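## Task

At the patch panel under the switch whose ports have red covers, unplug the patch lead from port 6 and plug it into port 7 until it latches. Do not withdraw or move outward any other plug. When finished, every plug must sit latched in its port with its latch lever raised, every lead must still pass through the cable manager rings it used, and no lead may have a new sharp bend or an existing bend made clearly sharper. The robot must not fall or be left leaning, and nothing may be knocked over or pushed out of the work area.

## Robot and tools

ROBOT. An omnidirectional wheeled base carries a column about 1.7 m high. A carriage rides up and down it (lift_m) holding two identical six-joint arms, left and right, each ending in a two-finger gripper. Arm bases sit roughly 0.57 m + lift_m above the floor; parts of the carriage hang about 0.15 m below that. A hand reaches up to 0.78 m from its shoulder but only about 0.38 m below its arm base. The hand is about 0.16 m long and 0.1 m wide (0.14 m opened); fingertips taper to about 0.005 m thick in the closing direction and 0.02 m across. The wrist camera sticks out 0.11 m to one side of joint 6's axis. Parked arm joints 1 to 6: 0, 0.05, 0.05, 1.45, 0, 0; with both parked the robot measures about 0.85 m wide by 0.65 m long.

CAMERAS. carriage_camera is fixed on the carriage, facing forward and tilted about 20 degrees down; left_wrist_camera and right_wrist_camera look out beyond the fingertips. All images are 896x504 pixels. Calibration data (intrinsics, distortion, base-to-camera transforms) is supplied but each scene may deviate slightly; wrist-camera poses depend on joint readings and can be noticeably off at long reach.

FRAMES. Base frame: metres, origin on the floor below the base centre, x forward, y left, z up. left_hand and right_hand are reported in it as the point between the finger pads, with quat_wxyz; the hand's z axis runs along the fingers and the fingers open along its y axis. Odometry frame is the base frame as it was at scene start; base_odometry comes only from wheel rotation (slip is counted as travel), heading in rad, left positive, -3.142 to 3.142. Reported hand positions are approximate, the real hand usually lower, worse when stretched.

TOOL move. Every argument except cameras forms one action; an action needs base, joints or both.
- base: an object with exactly one key, a relative offset measured from the last reported base state: translate_m (metres, forward positive, -2 to 2), strafe_m (metres, left positive, -2 to 2) or rotate_rad (radians, counter-clockwise/left positive, -6.3 to 6.3). A drive is cut off after 14 s (time_out).
- joints: one object covering both arms and the lift, keyed by name, each value an absolute target. lift_m 0 to 1 m. For each arm (left_ / right_ prefix): joint1_rad -2.617 to 3.054 (turn about vertical, 0 forward, positive left); joint2_rad 0 to 3.141 (shoulder: 0 upper arm back and level, 1.57 vertical, 3.14 forward and level); joint3_rad 0 to 3.141 (elbow, 0 folded, 3.14 straight); joint4_rad -1.57 to 1.57 (wrist pitch, positive lifts fingertips); joint5_rad -1.57 to 1.57 (wrist yaw, positive swings fingertips to the right, opposite to joint 1); joint6_rad -2.094 to 2.094 (roll about the finger axis, positive clockwise viewed from the forearm); gripper_m 0 to 0.093 m (pad gap). Omitted joints may keep driving at earlier targets.
- speeds: optional caps for this action only: translate_m and strafe_m 0.02 to 0.5 m/s, rotate_rad 0.05 to 1.57 rad/s, lift_m 0.08 to 0.25 m/s (maximum is default).
- min_time_s: 0.1 to 8 s, a minimum duration for every arm and gripper motion in the action; it gives straighter hand paths.
- cameras: list of carriage_camera, left_wrist_camera, right_wrist_camera or all; omitted or null means all, [] means none.
A call with no action just reports state, images and the scene number. Unknown keys make a call invalid; out-of-range values get it refused. If a move or wait is refused or a stop interrupts it, remaining move, wait and finished_scene calls in that reply are skipped.

TOOL wait: seconds 0 to 10, plus cameras; nothing new is commanded. TOOL zoom_image: camera name and region [x0, y0, x1, y1] in pixels of that camera's latest image, top-left origin, at most 504x504. TOOL finished_scene: scene (1 or 2); ends the scene permanently and starts the next. Scene 1 is practice and may be skipped.

RESULTS. The move line is done or the worst status. base_status and joint_status per motion: done (base: wheels turned the full amount, even with slip), off_target (stopped short, may still push), contact_stop and time_out (target dropped, holding), not_followed (a self-collision check withheld the arm; gripper still acts), limit_stop_at_motor_heat. on_its_own lists uncommanded behaviour; its held at value is a target, not a reading. motor_effort is percent of max, positive toward higher joint values, bracket = peak; readings carry sizeable fixed error. Joint torques (N m, joints 1 to 6) include arm weight; joints 1 to 3 wrap at ±28. Grippers gripping hard read narrower than the object (or slightly wider on some); closed on nothing reads 0 to 0.003. MOTOR HOT appears at 75 °C; at 100 °C an OVER-TEMPERATURE FAULT drops that arm for 30 to 60 s. The pictures line names the images in order.

CAUTIONS. The simulation keeps running while you deliberate, with the last command held. Arms have no contact stop and keep pushing; a stretched or loaded arm heats, so park it to cool. Never let the arms collide or press on each other. Do not withdraw other plugs, drop or fling things, slam, or push hard. The robot tips most easily with the carriage high, arms extended or loaded, or when pushing; only images reveal a lean. If a drive is blocked, back off about 0.2 m the way you came. Do not reverse under a table edge into the column. Lift contact detection may miss a hand resting on something.

Each tool is called after "Request:" as name([rows], argument=value, ...), one row to a line, values as JSON.

## Session

Request:
move(cameras=["carriage_camera"])

Scene clock: 0.00 s.
Joint torques (N m): no reading
base_odometry: x=+0.000 y=+0.000 heading=+0.000
base_status: not commanded
joint_positions: lift_m=+0.300 left_joint1_rad=-0.001 left_joint2_rad=+0.047 left_joint3_rad=+0.059 left_joint4_rad=+1.408 left_joint5_rad=-0.032 left_joint6_rad=+0.011 left_gripper_m=+0.09396 right_joint1_rad=-0.019 right_joint2_rad=+0.040 right_joint3_rad=+0.042 right_joint4_rad=+1.473 right_joint5_rad=-0.011 right_joint6_rad=+0.034 right_gripper_m=+0.09396
joint_status: not commanded
motor_effort: lift_m=+41 drive_wheels=+3
left_hand: x=+0.2666 y=+0.3201 z=+1.3269 quat_wxyz=(+0.997, -0.016, +0.076, +0.006) (m; base frame)
right_hand: x=+0.2540 y=-0.3131 z=+1.3244 quat_wxyz=(+0.999, -0.004, +0.048, +0.008) (m; base frame)
pictures: carriage_camera

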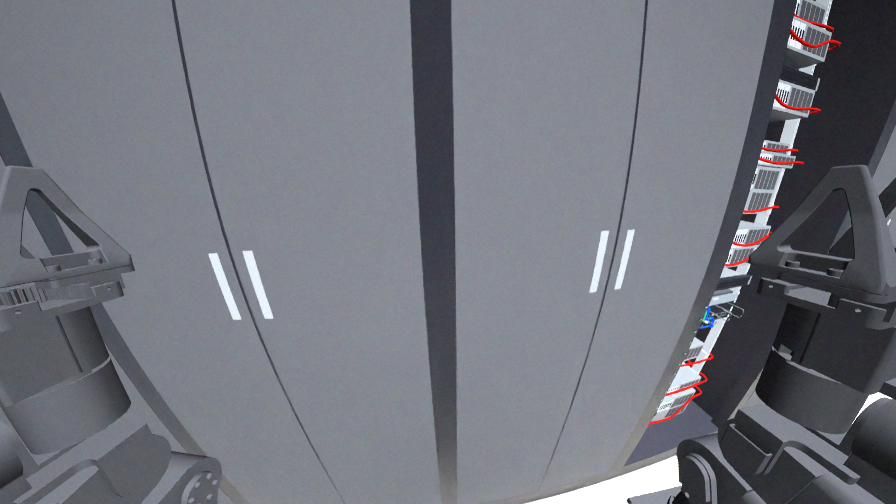

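Request:
move(base={"translate_m": -0.25}, joints={"lift_m": 0.05}, cameras=[])

Request:
move(base={"strafe_m": -0.65}, cameras=["carriage_camera"])

Scene clock: 42.90 s.
Joint torques (N m): left_arm=[0.01 3.73 5.97 -0.05 0 -0.15] | right_arm=[-0.25 3.03 5.42 -0.21 0.03 -0.15]
move: done
base_odometry: x=-0.250 y=+0.000 heading=+0.000
base_status: done
joint_positions: lift_m=+0.050 left_joint1_rad=-0.001 left_joint2_rad=+0.047 left_joint3_rad=+0.059 left_joint4_rad=+1.409 left_joint5_rad=-0.032 left_joint6_rad=+0.011 left_gripper_m=+0.09396 right_joint1_rad=-0.019 right_joint2_rad=+0.040 right_joint3_rad=+0.042 right_joint4_rad=+1.473 right_joint5_rad=-0.011 right_joint6_rad=+0.034 right_gripper_m=+0.09396
joint_status: all done
motor_effort: lift_m=+36(39) drive_wheels=-1(12)
left_hand: x=+0.2663 y=+0.3201 z=+1.0774 quat_wxyz=(+0.997, -0.016, +0.075, +0.006) (m; base frame)
right_hand: x=+0.2538 y=-0.3131 z=+1.0748 quat_wxyz=(+0.999, -0.004, +0.048, +0.008) (m; base frame)
pictures: none
No camera images: "cameras" was empty.

Scene clock: 46.37 s.
Joint torques (N m): left_arm=[0.08 3.66 6.02 -0.03 0.01 -0.16] | right_arm=[-0.06 2.96 5.44 -0.19 0 -0.13]
move: contact_stop
base_odometry: x=-0.250 y=-0.619 heading=+0.006
base_status: strafe_m contact_stop (by the wheels' count: -0.619 of -0.650)
joint_positions: lift_m=+0.050 left_joint1_rad=-0.001 left_joint2_rad=+0.047 left_joint3_rad=+0.059 left_joint4_rad=+1.408 left_joint5_rad=-0.032 left_joint6_rad=+0.011 left_gripper_m=+0.09396 right_joint1_rad=-0.019 right_joint2_rad=+0.040 right_joint3_rad=+0.041 right_joint4_rad=+1.473 right_joint5_rad=-0.011 right_joint6_rad=+0.034 right_gripper_m=+0.09396
joint_status: not commanded
motor_effort: lift_m=+36(36) drive_wheels=+23(49)
left_hand: x=+0.2665 y=+0.3201 z=+1.0774 quat_wxyz=(+0.997, -0.016, +0.075, +0.006) (m; base frame)
right_hand: x=+0.2539 y=-0.3132 z=+1.0747 quat_wxyz=(+0.999, -0.004, +0.048, +0.008) (m; base frame)
pictures: carriage_camera
camera_calibration:
carriage_camera: T_world_to_cam=[[-0.031539, -0.999314, -0.0194245, 0.0233218], [-0.335851, 0.0288998, -0.941472, 1.0554], [0.941387, -0.0231694, -0.336532, 0.212562], [0, 0, 0, 1]] pos_world=[0.155091, -0.00227023, 1.06562]

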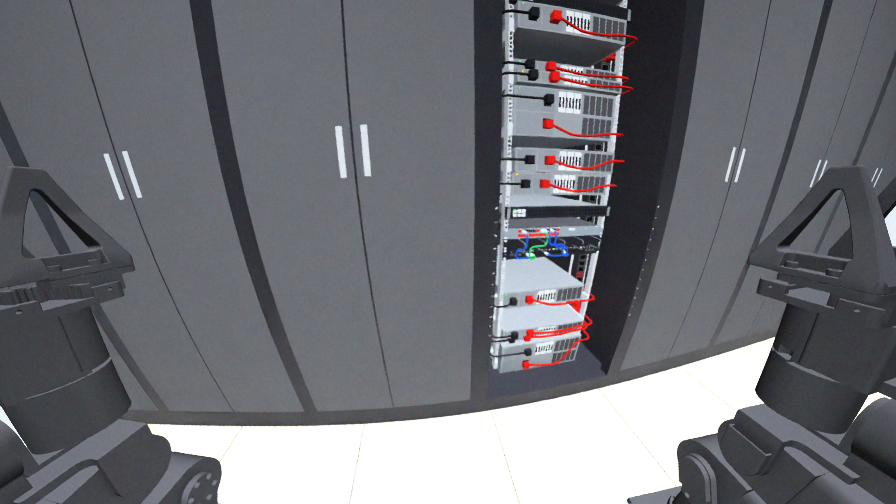

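Request:
zoom_image(camera="carriage_camera", region=[495, 220, 611, 270])

Request:
move(base={"strafe_m": 0.02}, speeds={"strafe_m": 0.1}, cameras=["right_wrist_camera", "carriage_camera"])

Scaled by 4.345 from the camera's 896x504 image, which has a finer 1280x720 frame.

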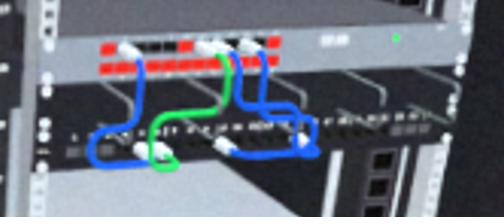

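Scene clock: 54.40 s.
Joint torques (N m): left_arm=[0.03 3.7 6 -0.05 0.03 -0.16] | right_arm=[-0.1 3.08 5.59 -0.16 0.02 -0.1]
move: done
base_odometry: x=-0.250 y=-0.599 heading=+0.006
base_status: done
joint_positions: lift_m=+0.050 left_joint1_rad=-0.002 left_joint2_rad=+0.047 left_joint3_rad=+0.059 left_joint4_rad=+1.408 left_joint5_rad=-0.032 left_joint6_rad=+0.011 left_gripper_m=+0.09396 right_joint1_rad=-0.019 right_joint2_rad=+0.040 right_joint3_rad=+0.041 right_joint4_rad=+1.472 right_joint5_rad=-0.011 right_joint6_rad=+0.034 right_gripper_m=+0.09396
joint_status: not commanded
motor_effort: lift_m=+36(36) drive_wheels=-4(15)
left_hand: x=+0.2664 y=+0.3200 z=+1.0774 quat_wxyz=(+0.997, -0.015, +0.075, +0.006) (m; base frame)
right_hand: x=+0.2542 y=-0.3132 z=+1.0747 quat_wxyz=(+0.999, -0.004, +0.049, +0.008) (m; base frame)
pictures: carriage_camera, right_wrist_camera
camera_calibration:
carriage_camera: T_world_to_cam=[[-0.031539, -0.999314, -0.0194245, 0.0233218], [-0.335851, 0.0288998, -0.941472, 1.0554], [0.941387, -0.0231694, -0.336532, 0.212562], [0, 0, 0, 1]] pos_world=[0.155091, -0.00227023, 1.06562]
right_wrist_camera: T_world_to_cam=[[0.0134397, -0.999839, -0.0118807, -0.306964], [0.772731, 0.0179262, -0.63448, 0.500071], [0.634591, -0.000653433, 0.772848, -0.865799], [0, 0, 0, 1]] pos_world=[0.167133, -0.316445, 0.982769]

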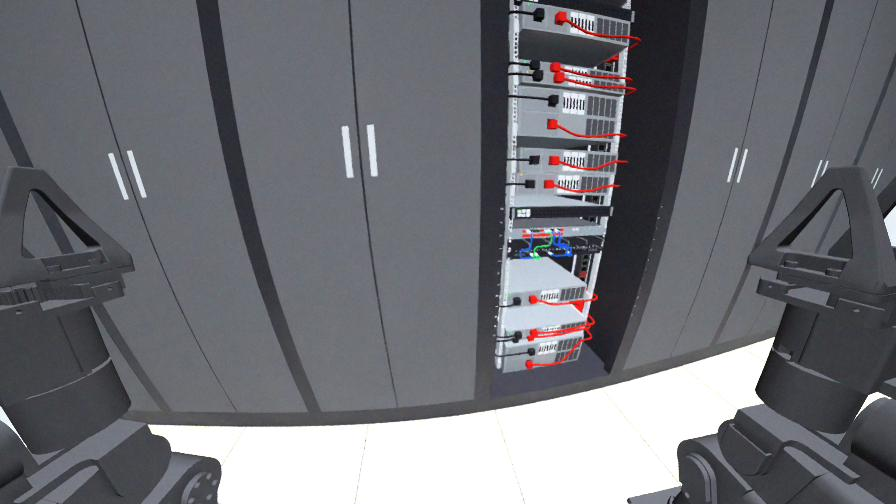

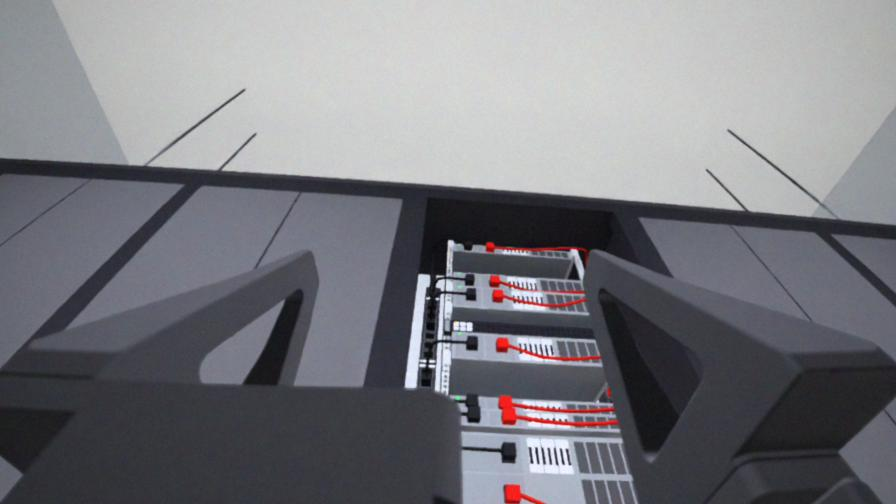

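Request:
move(base={"strafe_m": -0.089}, joints={"lift_m": 0.025, "right_joint1_rad": 0.0, "right_joint2_rad": 2.318, "right_joint3_rad": 1.047, "right_joint4_rad": 1.489, "right_joint5_rad": 0.0, "right_joint6_rad": 1.575, "right_gripper_m": 0.03}, speeds={"strafe_m": 0.15}, min_time_s=3, cameras=["right_wrist_camera"])

Request:
zoom_image(camera="right_wrist_camera", region=[330, 0, 570, 270])

Scene clock: 103.90 s.
Joint torques (N m): left_arm=[-0.02 3.74 6 -0.05 0 -0.15] | right_arm=[0.39 -8.4 5.94 2.57 0.11 -0.12]
move: contact_stop
base_odometry: x=-0.249 y=-0.662 heading=+0.011
base_status: strafe_m contact_stop (by the wheels' count: -0.062 of -0.089)
joint_positions: lift_m=+0.025 left_joint1_rad=+0.000 left_joint2_rad=+0.047 left_joint3_rad=+0.059 left_joint4_rad=+1.409 left_joint5_rad=-0.032 left_joint6_rad=+0.011 left_gripper_m=+0.09396 right_joint1_rad=-0.008 right_joint2_rad=+2.299 right_joint3_rad=+1.028 right_joint4_rad=+1.476 right_joint5_rad=-0.008 right_joint6_rad=+1.566 right_gripper_m=+0.03011
joint_status: all done
motor_effort: lift_m=+36(36) drive_wheels=+13(50)
left_hand: x=+0.2663 y=+0.3200 z=+1.0524 quat_wxyz=(+0.997, -0.015, +0.075, +0.007) (m; base frame)
right_hand: x=+0.7952 y=-0.3179 z=+0.7648 quat_wxyz=(+0.550, +0.445, +0.448, +0.547) (m; base frame)
pictures: right_wrist_camera
camera_calibration:
right_wrist_camera: T_world_to_cam=[[0.184896, -0.0067641, -0.982735, 0.599187], [-0.544982, 0.831429, -0.108258, 0.789409], [0.817807, 0.55559, 0.150041, -0.462157], [0, 0, 0, 1]] pos_world=[0.697381, -0.395515, 0.743644]

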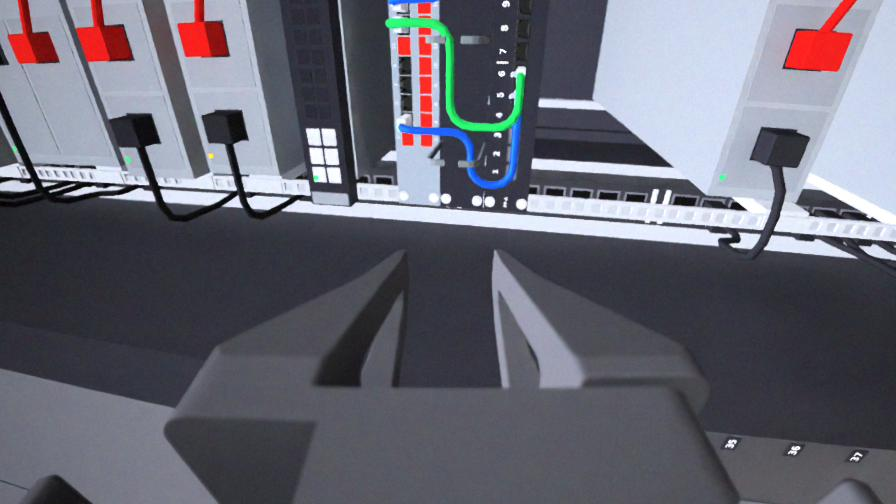

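Scaled by 1.867 from the camera's 896x504 image, which has a finer 1280x720 frame.

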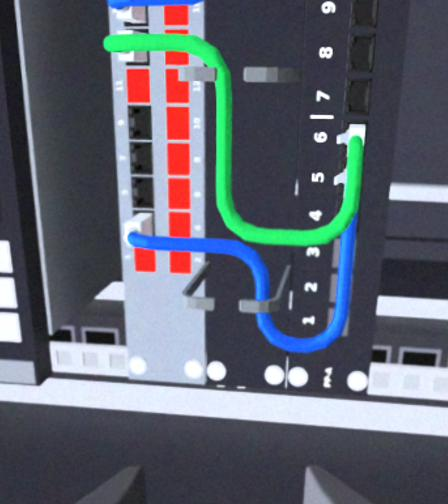

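Request:
move(base={"strafe_m": 0.03}, speeds={"strafe_m": 0.1}, cameras=["carriage_camera"])

Request:
zoom_image(camera="carriage_camera", region=[600, 250, 896, 504])

Scene clock: 114.30 s.
Joint torques (N m): left_arm=[-0.02 3.78 5.98 -0.04 -0.01 -0.16] | right_arm=[0.23 -8.53 5.83 2.54 0.06 -0.15]
move: done
base_odometry: x=-0.250 y=-0.632 heading=+0.011
base_status: done
joint_positions: lift_m=+0.025 left_joint1_rad=-0.001 left_joint2_rad=+0.047 left_joint3_rad=+0.059 left_joint4_rad=+1.409 left_joint5_rad=-0.032 left_joint6_rad=+0.011 left_gripper_m=+0.09396 right_joint1_rad=-0.002 right_joint2_rad=+2.299 right_joint3_rad=+1.029 right_joint4_rad=+1.477 right_joint5_rad=-0.004 right_joint6_rad=+1.568 right_gripper_m=+0.03011
joint_status: not commanded
motor_effort: lift_m=+36(37) drive_wheels=-11(17)
left_hand: x=+0.2663 y=+0.3200 z=+1.0524 quat_wxyz=(+0.997, -0.015, +0.075, +0.007) (m; base frame)
right_hand: x=+0.7954 y=-0.3148 z=+0.7653 quat_wxyz=(+0.549, +0.444, +0.447, +0.549) (m; base frame)
pictures: carriage_camera
camera_calibration:
carriage_camera: T_world_to_cam=[[-0.031539, -0.999314, -0.0194245, 0.0228362], [-0.335851, 0.0288998, -0.941472, 1.03187], [0.941387, -0.0231694, -0.336532, 0.204148], [0, 0, 0, 1]] pos_world=[0.155091, -0.00227023, 1.04062]

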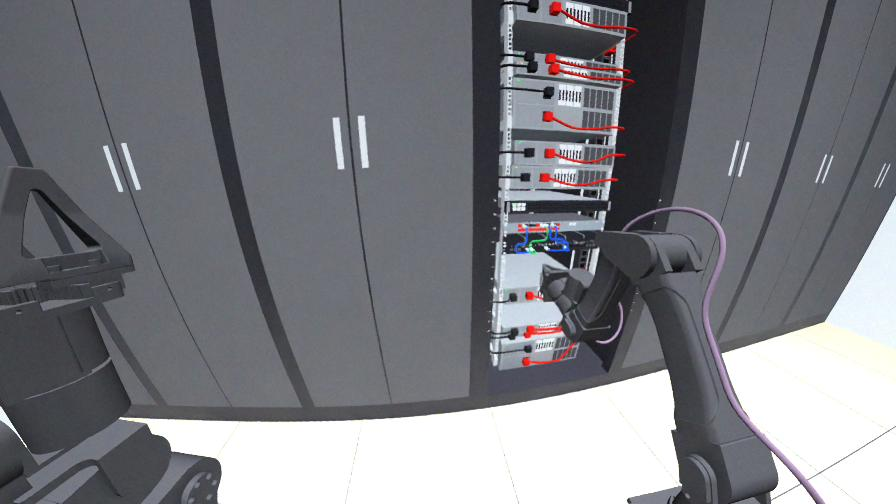

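Scaled by 1.703 from the camera's 896x504 image, which has a finer 1280x720 frame.

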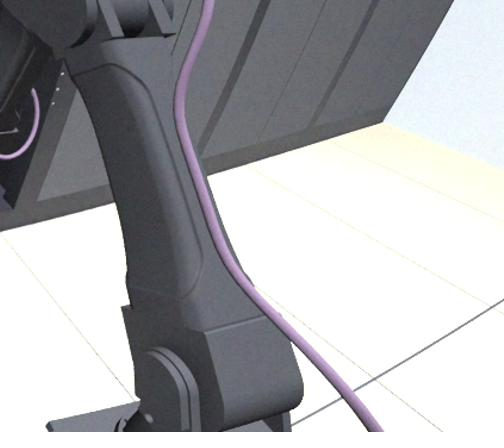

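Request:
move(base={"translate_m": 0.18}, joints={"lift_m": 0.02, "right_joint1_rad": -0.145, "right_joint4_rad": 1.455, "right_joint5_rad": -0.145}, speeds={"translate_m": 0.1}, min_time_s=1.5, cameras=["right_wrist_camera"])

Request:
zoom_image(camera="right_wrist_camera", region=[370, 0, 530, 260])

Scene clock: 176.33 s.
Joint torques (N m): left_arm=[0.03 3.66 6.02 -0.05 0 -0.16] | right_arm=[-0.75 -8.91 5.5 2.27 -0.08 -0.12]
move: done
base_odometry: x=-0.070 y=-0.631 heading=+0.010
base_status: done
joint_positions: lift_m=+0.020 left_joint1_rad=-0.001 left_joint2_rad=+0.047 left_joint3_rad=+0.059 left_joint4_rad=+1.410 left_joint5_rad=-0.032 left_joint6_rad=+0.011 left_gripper_m=+0.09396 right_joint1_rad=-0.139 right_joint2_rad=+2.305 right_joint3_rad=+1.031 right_joint4_rad=+1.465 right_joint5_rad=-0.138 right_joint6_rad=+1.568 right_gripper_m=+0.03011
joint_status: all done
motor_effort: lift_m=+35(38) drive_wheels=-6(13)
left_hand: x=+0.2662 y=+0.3200 z=+1.0475 quat_wxyz=(+0.997, -0.015, +0.075, +0.007) (m; base frame)
right_hand: x=+0.7927 y=-0.3694 z=+0.7548 quat_wxyz=(+0.553, +0.443, +0.458, +0.537) (m; base frame)
pictures: right_wrist_camera
camera_calibration:
right_wrist_camera: T_world_to_cam=[[0.169128, -0.0294524, -0.985154, 0.595472], [-0.544702, 0.830239, -0.118334, 0.83675], [0.821398, 0.556629, 0.124374, -0.413056], [0, 0, 0, 1]] pos_world=[0.694352, -0.447245, 0.737021]

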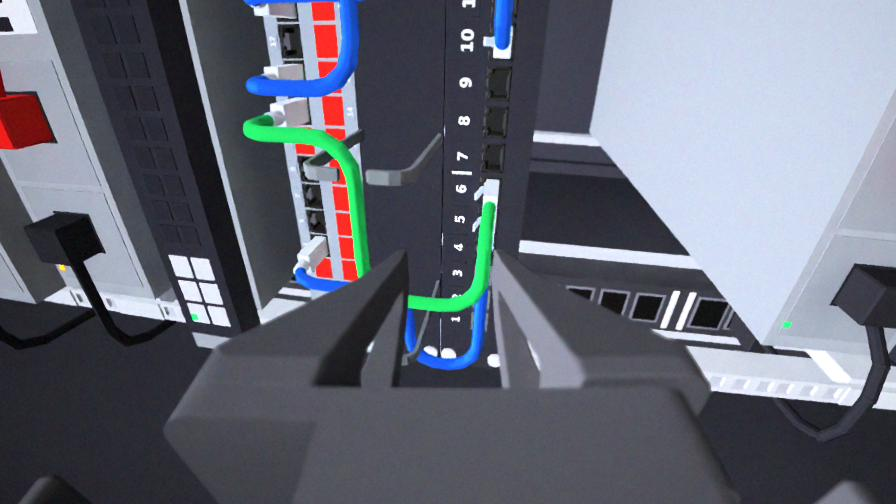

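Scaled by 1.938 from the camera's 896x504 image, which has a finer 1280x720 frame.

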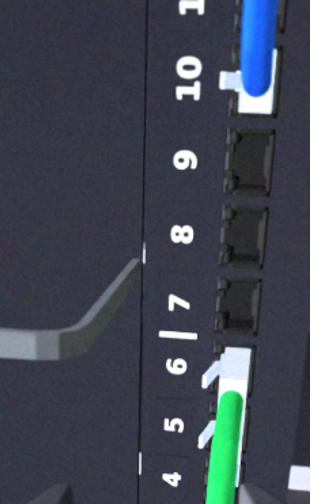

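Request:
move(base={"translate_m": 0.03}, joints={"lift_m": 0.0115, "right_joint1_rad": -0.010, "right_joint5_rad": 0.250, "right_joint6_rad": 1.575}, speeds={"translate_m": 0.03, "lift_m": 0.08}, min_time_s=1.5, cameras=["right_wrist_camera"])

Request:
zoom_image(camera="right_wrist_camera", region=[370, 0, 530, 270])

Scene clock: 441.03 s.
Joint torques (N m): left_arm=[-0.03 3.81 5.98 -0.07 0.01 -0.16] | right_arm=[0.27 -9.14 5.38 2.34 0.1 -0.13]
move: done
base_odometry: x=-0.040 y=-0.631 heading=+0.009
base_status: done
joint_positions: lift_m=+0.012 left_joint1_rad=-0.001 left_joint2_rad=+0.047 left_joint3_rad=+0.059 left_joint4_rad=+1.409 left_joint5_rad=-0.033 left_joint6_rad=+0.011 left_gripper_m=+0.09396 right_joint1_rad=-0.016 right_joint2_rad=+2.308 right_joint3_rad=+1.033 right_joint4_rad=+1.457 right_joint5_rad=+0.241 right_joint6_rad=+1.568 right_gripper_m=+0.03011
joint_status: all done
motor_effort: lift_m=+36(38) drive_wheels=-3(15)
left_hand: x=+0.2662 y=+0.3202 z=+1.0389 quat_wxyz=(+0.997, -0.016, +0.075, +0.007) (m; base frame)
right_hand: x=+0.7916 y=-0.3646 z=+0.7428 quat_wxyz=(+0.598, +0.517, +0.381, +0.479) (m; base frame)
pictures: right_wrist_camera
camera_calibration:
right_wrist_camera: T_world_to_cam=[[0.161851, -0.000763557, -0.986815, 0.601513], [-0.322384, 0.94509, -0.0536066, 0.648659], [0.93267, 0.32681, 0.152717, -0.606323], [0, 0, 0, 1]] pos_world=[0.677261, -0.414429, 0.72095]

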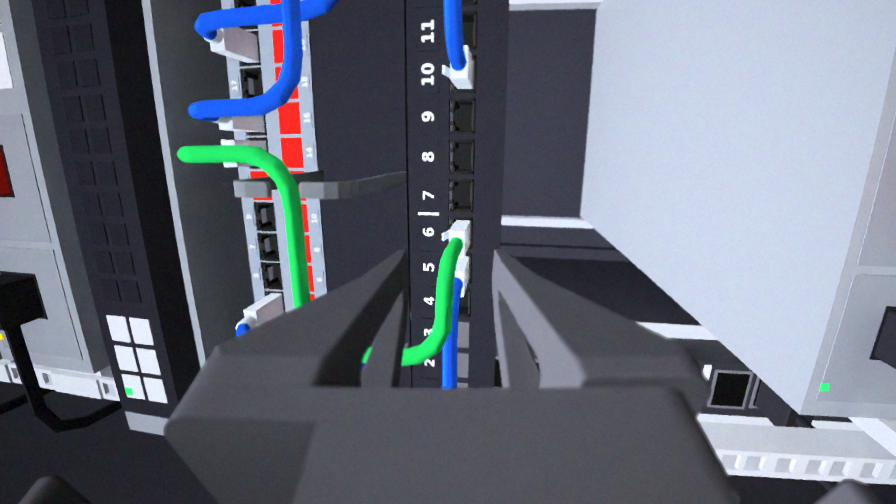

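Scaled by 1.867 from the camera's 896x504 image, which has a finer 1280x720 frame.

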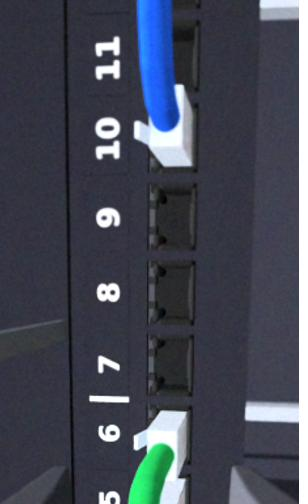

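Request:
move(base={"translate_m": 0.03}, joints={"lift_m": 0.015}, speeds={"translate_m": 0.06}, cameras=["right_wrist_camera"])

Request:
zoom_image(camera="right_wrist_camera", region=[380, 180, 540, 300])

Scene clock: 493.77 s.
Joint torques (N m): left_arm=[0.02 3.69 6.01 -0.05 0.01 -0.16] | right_arm=[0.31 -9.13 5.56 2.29 0.07 -0.13]
move: done
base_odometry: x=-0.010 y=-0.631 heading=+0.008
base_status: done
joint_positions: lift_m=+0.015 left_joint1_rad=-0.001 left_joint2_rad=+0.047 left_joint3_rad=+0.059 left_joint4_rad=+1.409 left_joint5_rad=-0.033 left_joint6_rad=+0.011 left_gripper_m=+0.09396 right_joint1_rad=-0.015 right_joint2_rad=+2.308 right_joint3_rad=+1.034 right_joint4_rad=+1.457 right_joint5_rad=+0.243 right_joint6_rad=+1.568 right_gripper_m=+0.03011
joint_status: all done
motor_effort: lift_m=+43(50) drive_wheels=-4(12)
left_hand: x=+0.2662 y=+0.3202 z=+1.0418 quat_wxyz=(+0.997, -0.016, +0.075, +0.007) (m; base frame)
right_hand: x=+0.7916 y=-0.3646 z=+0.7461 quat_wxyz=(+0.599, +0.517, +0.380, +0.479) (m; base frame)
pictures: right_wrist_camera
camera_calibration:
right_wrist_camera: T_world_to_cam=[[0.162962, -0.000599133, -0.986632, 0.603768], [-0.320577, 0.945709, -0.053524, 0.647571], [0.933099, 0.325014, 0.153923, -0.608677], [0, 0, 0, 1]] pos_world=[0.677161, -0.414223, 0.724046]

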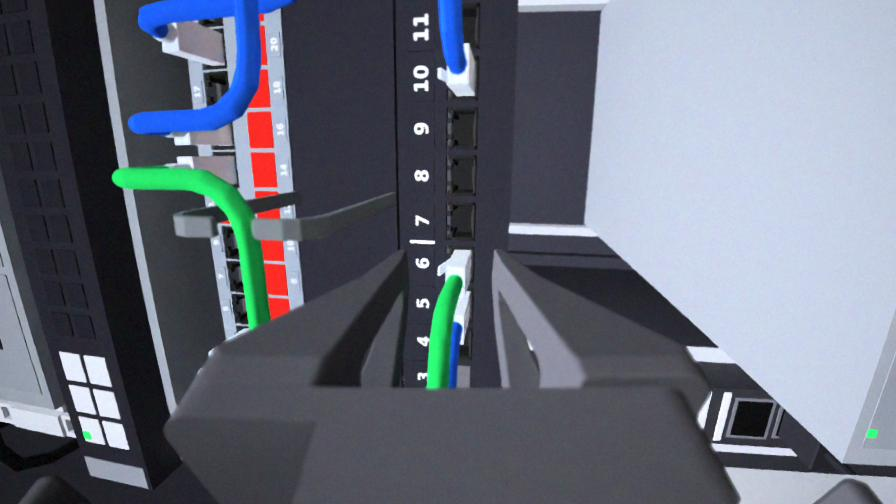

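Scaled by 3.150 from the camera's 896x504 image, which has a finer 1280x720 frame.

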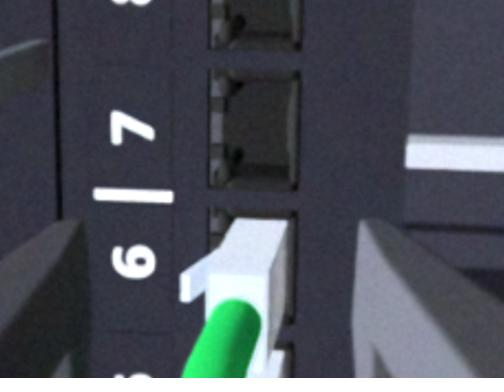

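Request:
move(base={"translate_m": 0.005}, joints={"lift_m": 0.0142, "right_gripper_m": 0.018}, speeds={"translate_m": 0.03}, cameras=["right_wrist_camera"])

Request:
zoom_image(camera="right_wrist_camera", region=[400, 200, 500, 300])

Scene clock: 565.10 s.
Joint torques (N m): left_arm=[-0.02 3.74 5.93 -0.08 0.01 -0.15] | right_arm=[0.18 -9.29 5.48 2.29 0 -0.15]
move: done
base_odometry: x=-0.005 y=-0.631 heading=+0.008
base_status: done
joint_positions: lift_m=+0.014 left_joint1_rad=-0.001 left_joint2_rad=+0.047 left_joint3_rad=+0.059 left_joint4_rad=+1.409 left_joint5_rad=-0.033 left_joint6_rad=+0.011 left_gripper_m=+0.09396 right_joint1_rad=-0.015 right_joint2_rad=+2.308 right_joint3_rad=+1.034 right_joint4_rad=+1.457 right_joint5_rad=+0.245 right_joint6_rad=+1.568 right_gripper_m=+0.01811
joint_status: all done
motor_effort: lift_m=+36(36) drive_wheels=-3(13)
left_hand: x=+0.2663 y=+0.3202 z=+1.0416 quat_wxyz=(+0.997, -0.016, +0.075, +0.007) (m; base frame)
right_hand: x=+0.7916 y=-0.3650 z=+0.7459 quat_wxyz=(+0.599, +0.518, +0.379, +0.479) (m; base frame)
pictures: right_wrist_camera
camera_calibration:
right_wrist_camera: T_world_to_cam=[[0.163062, -0.000231356, -0.986616, 0.60356], [-0.318882, 0.946316, -0.0529248, 0.646281], [0.933662, 0.323244, 0.154235, -0.609847], [0, 0, 0, 1]] pos_world=[0.67706, -0.414317, 0.723745]

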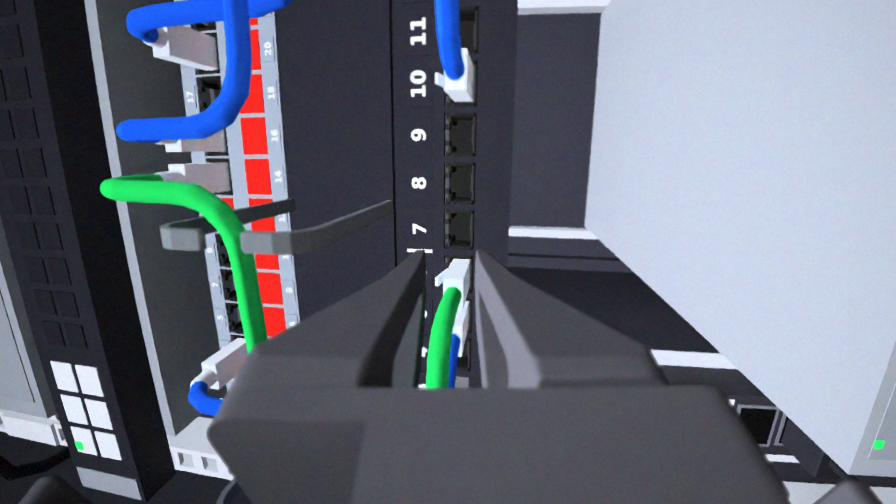

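Scaled by 5.040 from the camera's 896x504 image, which has a finer 1280x720 frame.

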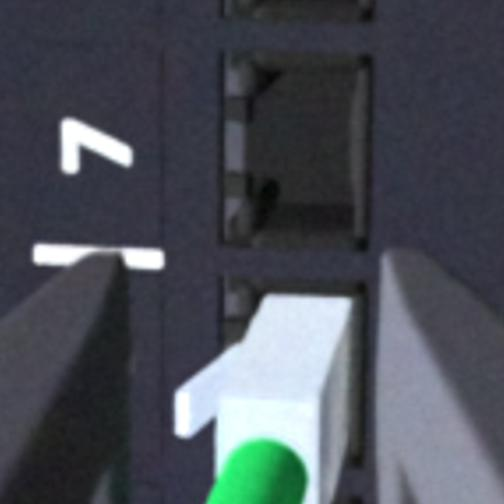

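Request:
move(joints={"lift_m": 0.0132, "right_joint1_rad": -0.003, "right_joint5_rad": 0.258}, min_time_s=0.5, cameras=["right_wrist_camera"])

Request:
zoom_image(camera="right_wrist_camera", region=[400, 200, 500, 300])

Scene clock: 682.17 s.
Joint torques (N m): left_arm=[-0.01 3.7 5.98 -0.04 0 -0.15] | right_arm=[0.73 -9.25 5.35 2.34 0.01 -0.17]
move: done
base_odometry: x=-0.005 y=-0.631 heading=+0.008
base_status: not commanded
joint_positions: lift_m=+0.014 left_joint1_rad=-0.001 left_joint2_rad=+0.047 left_joint3_rad=+0.059 left_joint4_rad=+1.409 left_joint5_rad=-0.033 left_joint6_rad=+0.011 left_gripper_m=+0.09396 right_joint1_rad=-0.013 right_joint2_rad=+2.308 right_joint3_rad=+1.034 right_joint4_rad=+1.457 right_joint5_rad=+0.254 right_joint6_rad=+1.569 right_gripper_m=+0.01811
joint_status: all done
motor_effort: lift_m=+34(36) drive_wheels=-2(4)
left_hand: x=+0.2663 y=+0.3202 z=+1.0407 quat_wxyz=(+0.997, -0.016, +0.075, +0.007) (m; base frame)
right_hand: x=+0.7913 y=-0.3649 z=+0.7449 quat_wxyz=(+0.600, +0.519, +0.377, +0.478) (m; base frame)
pictures: right_wrist_camera
camera_calibration:
right_wrist_camera: T_world_to_cam=[[0.162816, 0.000769983, -0.986656, 0.603265], [-0.31362, 0.948177, -0.051013, 0.64112], [0.935486, 0.317741, 0.15462, -0.613274], [0, 0, 0, 1]] pos_world=[0.676556, -0.413497, 0.722745]

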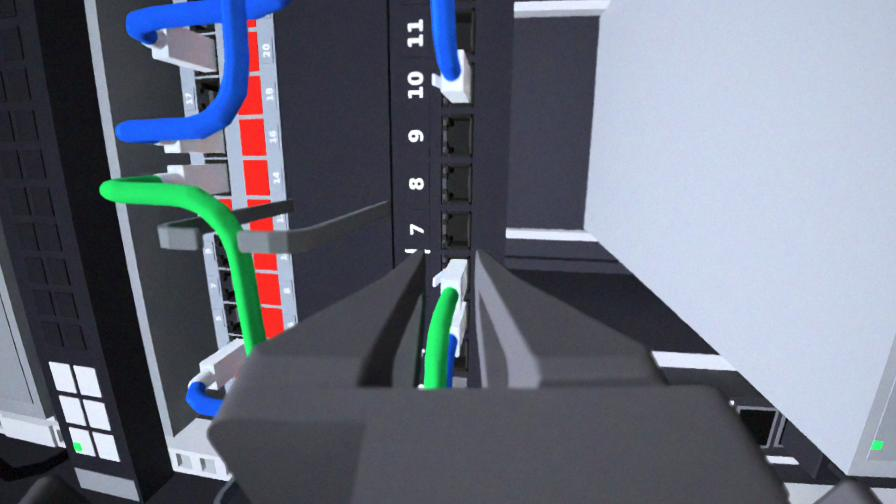

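Scaled by 5.040 from the camera's 896x504 image, which has a finer 1280x720 frame.

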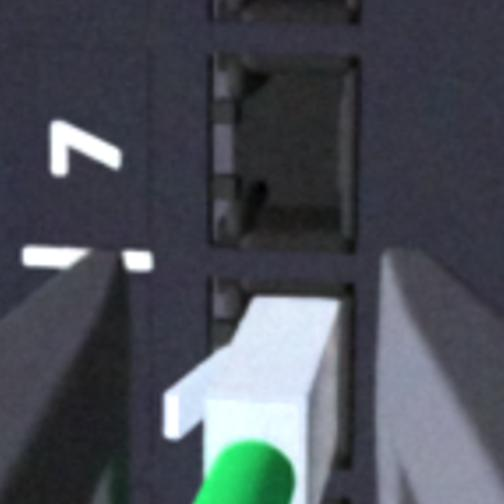

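Request:
move(joints={"right_joint1_rad": 0.005}, min_time_s=0.5, cameras=["right_wrist_camera"])

Request:
zoom_image(camera="right_wrist_camera", region=[400, 200, 500, 300])

Scene clock: 693.40 s.
Joint torques (N m): left_arm=[0.03 3.74 5.94 -0.05 0.01 -0.15] | right_arm=[0.92 -9.16 5.27 2.32 -0.1 -0.15]
move: done
base_odometry: x=-0.005 y=-0.631 heading=+0.008
base_status: not commanded
joint_positions: lift_m=+0.014 left_joint1_rad=-0.001 left_joint2_rad=+0.047 left_joint3_rad=+0.059 left_joint4_rad=+1.409 left_joint5_rad=-0.033 left_joint6_rad=+0.011 left_gripper_m=+0.09396 right_joint1_rad=-0.008 right_joint2_rad=+2.308 right_joint3_rad=+1.034 right_joint4_rad=+1.457 right_joint5_rad=+0.259 right_joint6_rad=+1.569 right_gripper_m=+0.01811
joint_status: all done
motor_effort: lift_m=+34(34) drive_wheels=-1(4)
left_hand: x=+0.2663 y=+0.3202 z=+1.0407 quat_wxyz=(+0.997, -0.016, +0.075, +0.007) (m; base frame)
right_hand: x=+0.7913 y=-0.3629 z=+0.7448 quat_wxyz=(+0.600, +0.520, +0.377, +0.478) (m; base frame)
pictures: right_wrist_camera
camera_calibration:
right_wrist_camera: T_world_to_cam=[[0.162887, 0.00211095, -0.986642, 0.603559], [-0.313473, 0.948294, -0.049723, 0.638322], [0.935523, 0.317385, 0.155127, -0.614385], [0, 0, 0, 1]] pos_world=[0.676556, -0.411594, 0.722544]

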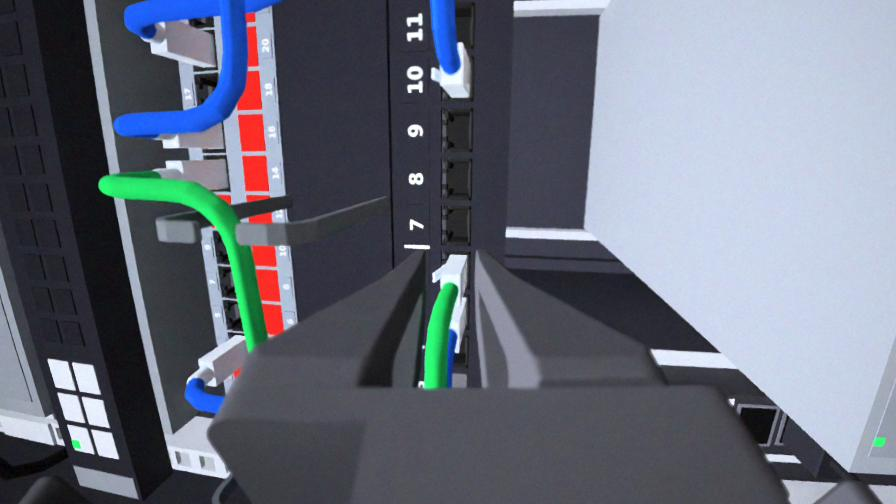

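Scaled by 5.040 from the camera's 896x504 image, which has a finer 1280x720 frame.

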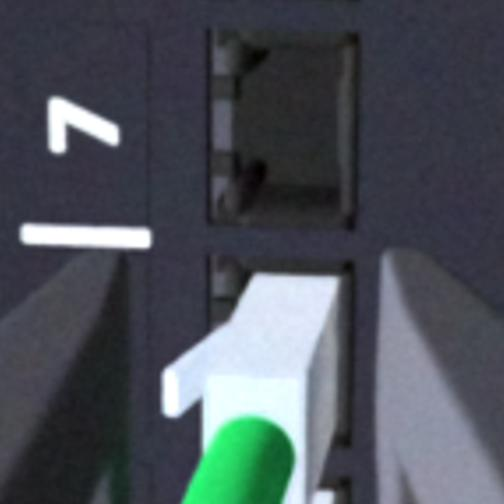

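Request:
move(base={"translate_m": 0.004}, joints={"right_joint1_rad": 0.014, "right_joint5_rad": 0.268}, speeds={"translate_m": 0.02}, min_time_s=0.5, cameras=["right_wrist_camera"])

Request:
zoom_image(camera="right_wrist_camera", region=[400, 200, 500, 300])

Scene clock: 740.20 s.
Joint torques (N m): left_arm=[-0.01 3.78 5.98 -0.04 0.02 -0.15] | right_arm=[1.02 -9.14 5.55 2.27 -0.13 -0.17]
move: done
base_odometry: x=-0.001 y=-0.631 heading=+0.007
base_status: done
joint_positions: lift_m=+0.014 left_joint1_rad=-0.001 left_joint2_rad=+0.047 left_joint3_rad=+0.059 left_joint4_rad=+1.409 left_joint5_rad=-0.033 left_joint6_rad=+0.011 left_gripper_m=+0.09396 right_joint1_rad=+0.000 right_joint2_rad=+2.308 right_joint3_rad=+1.034 right_joint4_rad=+1.457 right_joint5_rad=+0.272 right_joint6_rad=+1.570 right_gripper_m=+0.01811
joint_status: all done
motor_effort: lift_m=+34(34) drive_wheels=-2(10)
left_hand: x=+0.2663 y=+0.3202 z=+1.0407 quat_wxyz=(+0.997, -0.016, +0.075, +0.007) (m; base frame)
right_hand: x=+0.7911 y=-0.3607 z=+0.7447 quat_wxyz=(+0.600, +0.522, +0.375, +0.477) (m; base frame)
pictures: right_wrist_camera
camera_calibration:
right_wrist_camera: T_world_to_cam=[[0.163087, 0.00389675, -0.986604, 0.604002], [-0.308937, 0.949905, -0.0473159, 0.631334], [0.936996, 0.312515, 0.156121, -0.618483], [0, 0, 0, 1]] pos_world=[0.676053, -0.408776, 0.722341]

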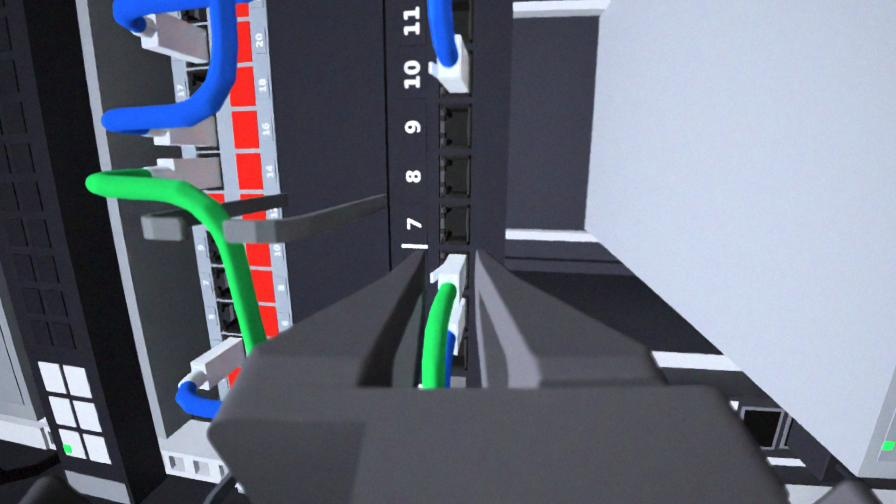

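Scaled by 5.040 from the camera's 896x504 image, which has a finer 1280x720 frame.

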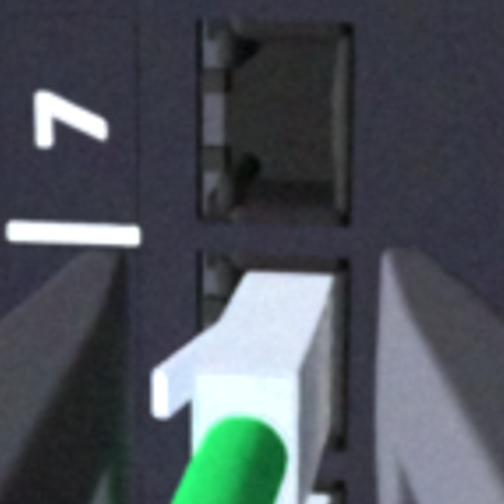

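Request:
move(base={"translate_m": 0.003}, joints={"right_joint1_rad": 0.020, "right_joint5_rad": 0.273}, speeds={"translate_m": 0.02}, min_time_s=0.5, cameras=["right_wrist_camera"])

Request:
zoom_image(camera="right_wrist_camera", region=[400, 200, 500, 300])

Scene clock: 766.27 s.
Joint torques (N m): left_arm=[-0.01 3.73 6 -0.04 0.01 -0.14] | right_arm=[1.35 -8.99 5.33 2.34 -0.11 -0.13]
move: done
base_odometry: x=+0.002 y=-0.631 heading=+0.007
base_status: done
joint_positions: lift_m=+0.014 left_joint1_rad=-0.001 left_joint2_rad=+0.047 left_joint3_rad=+0.059 left_joint4_rad=+1.408 left_joint5_rad=-0.033 left_joint6_rad=+0.011 left_gripper_m=+0.09396 right_joint1_rad=+0.004 right_joint2_rad=+2.308 right_joint3_rad=+1.034 right_joint4_rad=+1.457 right_joint5_rad=+0.279 right_joint6_rad=+1.570 right_gripper_m=+0.01811
joint_status: all done
motor_effort: lift_m=+34(34) drive_wheels=-1(10)
left_hand: x=+0.2664 y=+0.3202 z=+1.0407 quat_wxyz=(+0.997, -0.016, +0.075, +0.007) (m; base frame)
right_hand: x=+0.7910 y=-0.3594 z=+0.7447 quat_wxyz=(+0.600, +0.523, +0.374, +0.477) (m; base frame)
pictures: right_wrist_camera
camera_calibration:
right_wrist_camera: T_world_to_cam=[[0.163271, 0.00553116, -0.986566, 0.604343], [-0.306661, 0.950735, -0.0454203, 0.627068], [0.937711, 0.309957, 0.156924, -0.620902], [0, 0, 0, 1]] pos_world=[0.675852, -0.407066, 0.722139]

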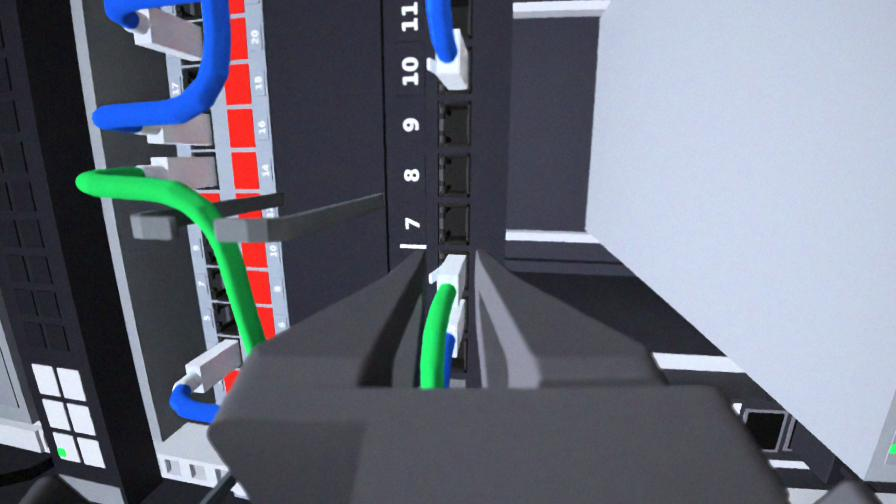

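Scaled by 5.040 from the camera's 896x504 image, which has a finer 1280x720 frame.

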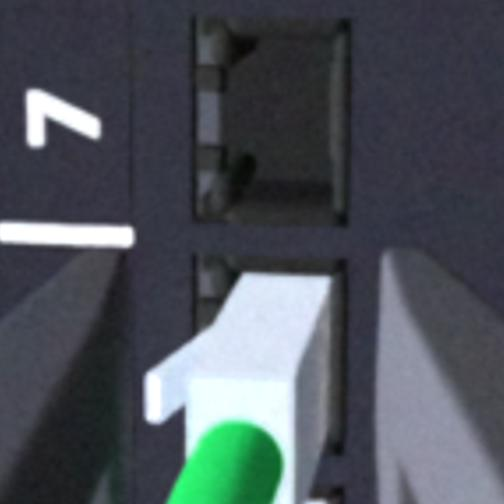

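Request:
move(joints={"right_gripper_m": 0.011}, min_time_s=0.6, cameras=["right_wrist_camera"])

Request:
zoom_image(camera="right_wrist_camera", region=[400, 200, 500, 300])

Scene clock: 782.37 s.
Joint torques (N m): left_arm=[0.05 3.73 6 -0.05 0.01 -0.15] | right_arm=[1.14 -9.35 5.18 2.28 -0.13 -0.21]
move: done
base_odometry: x=+0.002 y=-0.631 heading=+0.007
base_status: not commanded
joint_positions: lift_m=+0.014 left_joint1_rad=-0.001 left_joint2_rad=+0.047 left_joint3_rad=+0.059 left_joint4_rad=+1.408 left_joint5_rad=-0.033 left_joint6_rad=+0.011 left_gripper_m=+0.09396 right_joint1_rad=+0.004 right_joint2_rad=+2.308 right_joint3_rad=+1.034 right_joint4_rad=+1.461 right_joint5_rad=+0.279 right_joint6_rad=+1.572 right_gripper_m=+0.01113
joint_status: all done
motor_effort: lift_m=+34(34) drive_wheels=-2(3)
left_hand: x=+0.2664 y=+0.3202 z=+1.0407 quat_wxyz=(+0.997, -0.016, +0.075, +0.007) (m; base frame)
right_hand: x=+0.7908 y=-0.3594 z=+0.7457 quat_wxyz=(+0.601, +0.522, +0.372, +0.478) (m; base frame)
pictures: right_wrist_camera
camera_calibration:
right_wrist_camera: T_world_to_cam=[[0.168238, 0.00743233, -0.985718, 0.601542], [-0.306384, 0.950838, -0.0451228, 0.626695], [0.936923, 0.3096, 0.162244, -0.624334], [0, 0, 0, 1]] pos_world=[0.67576, -0.407062, 0.722523]

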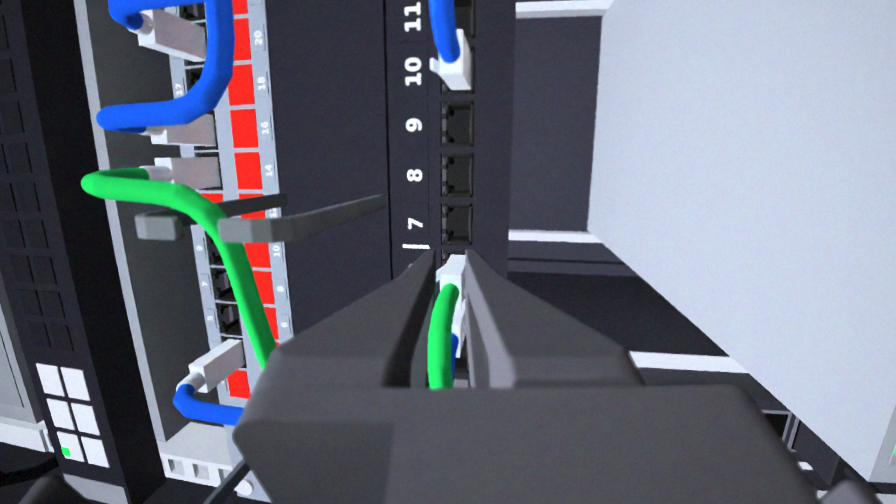

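Scaled by 5.040 from the camera's 896x504 image, which has a finer 1280x720 frame.

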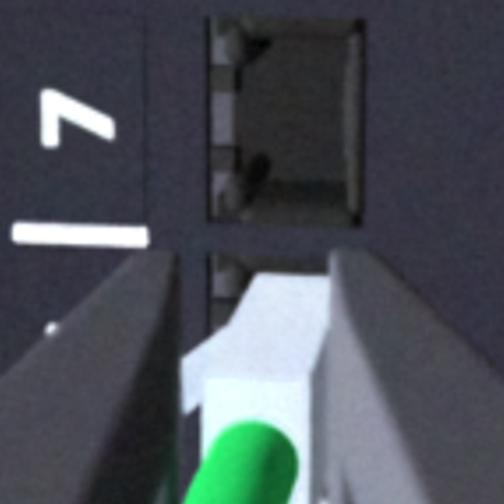

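Request:
move(joints={"right_gripper_m": 0.004}, min_time_s=0.8, cameras=["right_wrist_camera"])

Request:
zoom_image(camera="right_wrist_camera", region=[400, 200, 500, 300])

Scene clock: 793.60 s.
Joint torques (N m): left_arm=[-0.01 3.7 6 -0.03 0.01 -0.15] | right_arm=[1.01 -9.1 5.41 2.31 -0.19 -0.23]
move: done
base_odometry: x=+0.002 y=-0.631 heading=+0.007
base_status: not commanded
joint_positions: lift_m=+0.014 left_joint1_rad=-0.001 left_joint2_rad=+0.047 left_joint3_rad=+0.059 left_joint4_rad=+1.408 left_joint5_rad=-0.033 left_joint6_rad=+0.011 left_gripper_m=+0.09396 right_joint1_rad=+0.005 right_joint2_rad=+2.308 right_joint3_rad=+1.034 right_joint4_rad=+1.456 right_joint5_rad=+0.280 right_joint6_rad=+1.577 right_gripper_m=+0.00690
joint_status: all done
motor_effort: lift_m=+34(34) drive_wheels=-1(3)
left_hand: x=+0.2664 y=+0.3202 z=+1.0407 quat_wxyz=(+0.997, -0.016, +0.075, +0.007) (m; base frame)
right_hand: x=+0.7910 y=-0.3593 z=+0.7445 quat_wxyz=(+0.599, +0.524, +0.372, +0.478) (m; base frame)
pictures: right_wrist_camera
camera_calibration:
right_wrist_camera: T_world_to_cam=[[0.164265, 0.0118259, -0.986345, 0.605474], [-0.306972, 0.950889, -0.039722, 0.623099], [0.937435, 0.309306, 0.159828, -0.623016], [0, 0, 0, 1]] pos_world=[0.675854, -0.406956, 0.721532]

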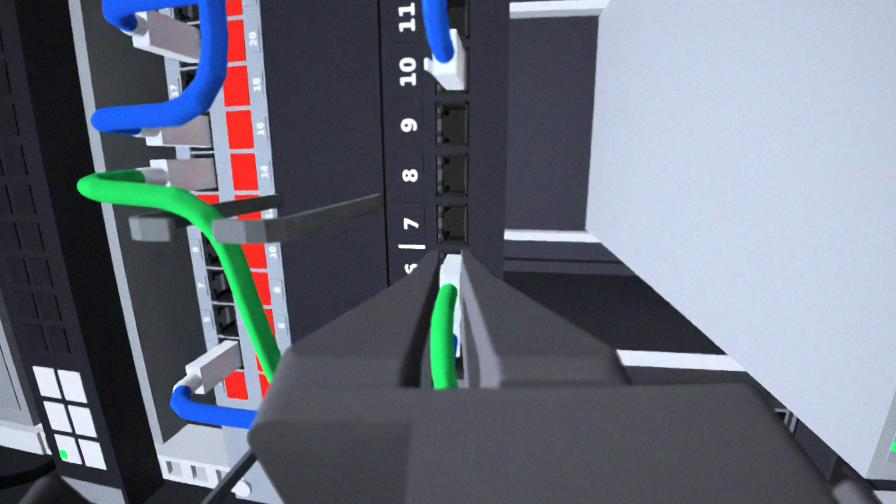

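Scaled by 5.040 from the camera's 896x504 image, which has a finer 1280x720 frame.

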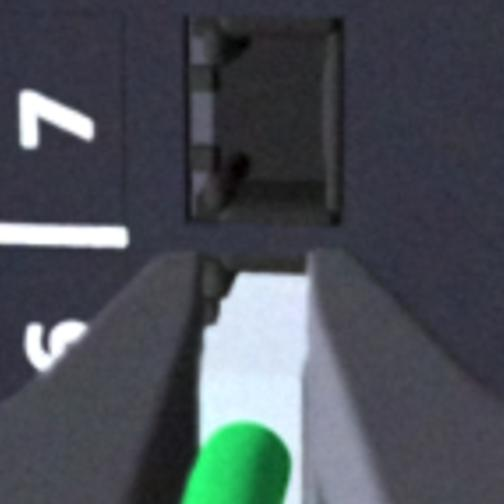

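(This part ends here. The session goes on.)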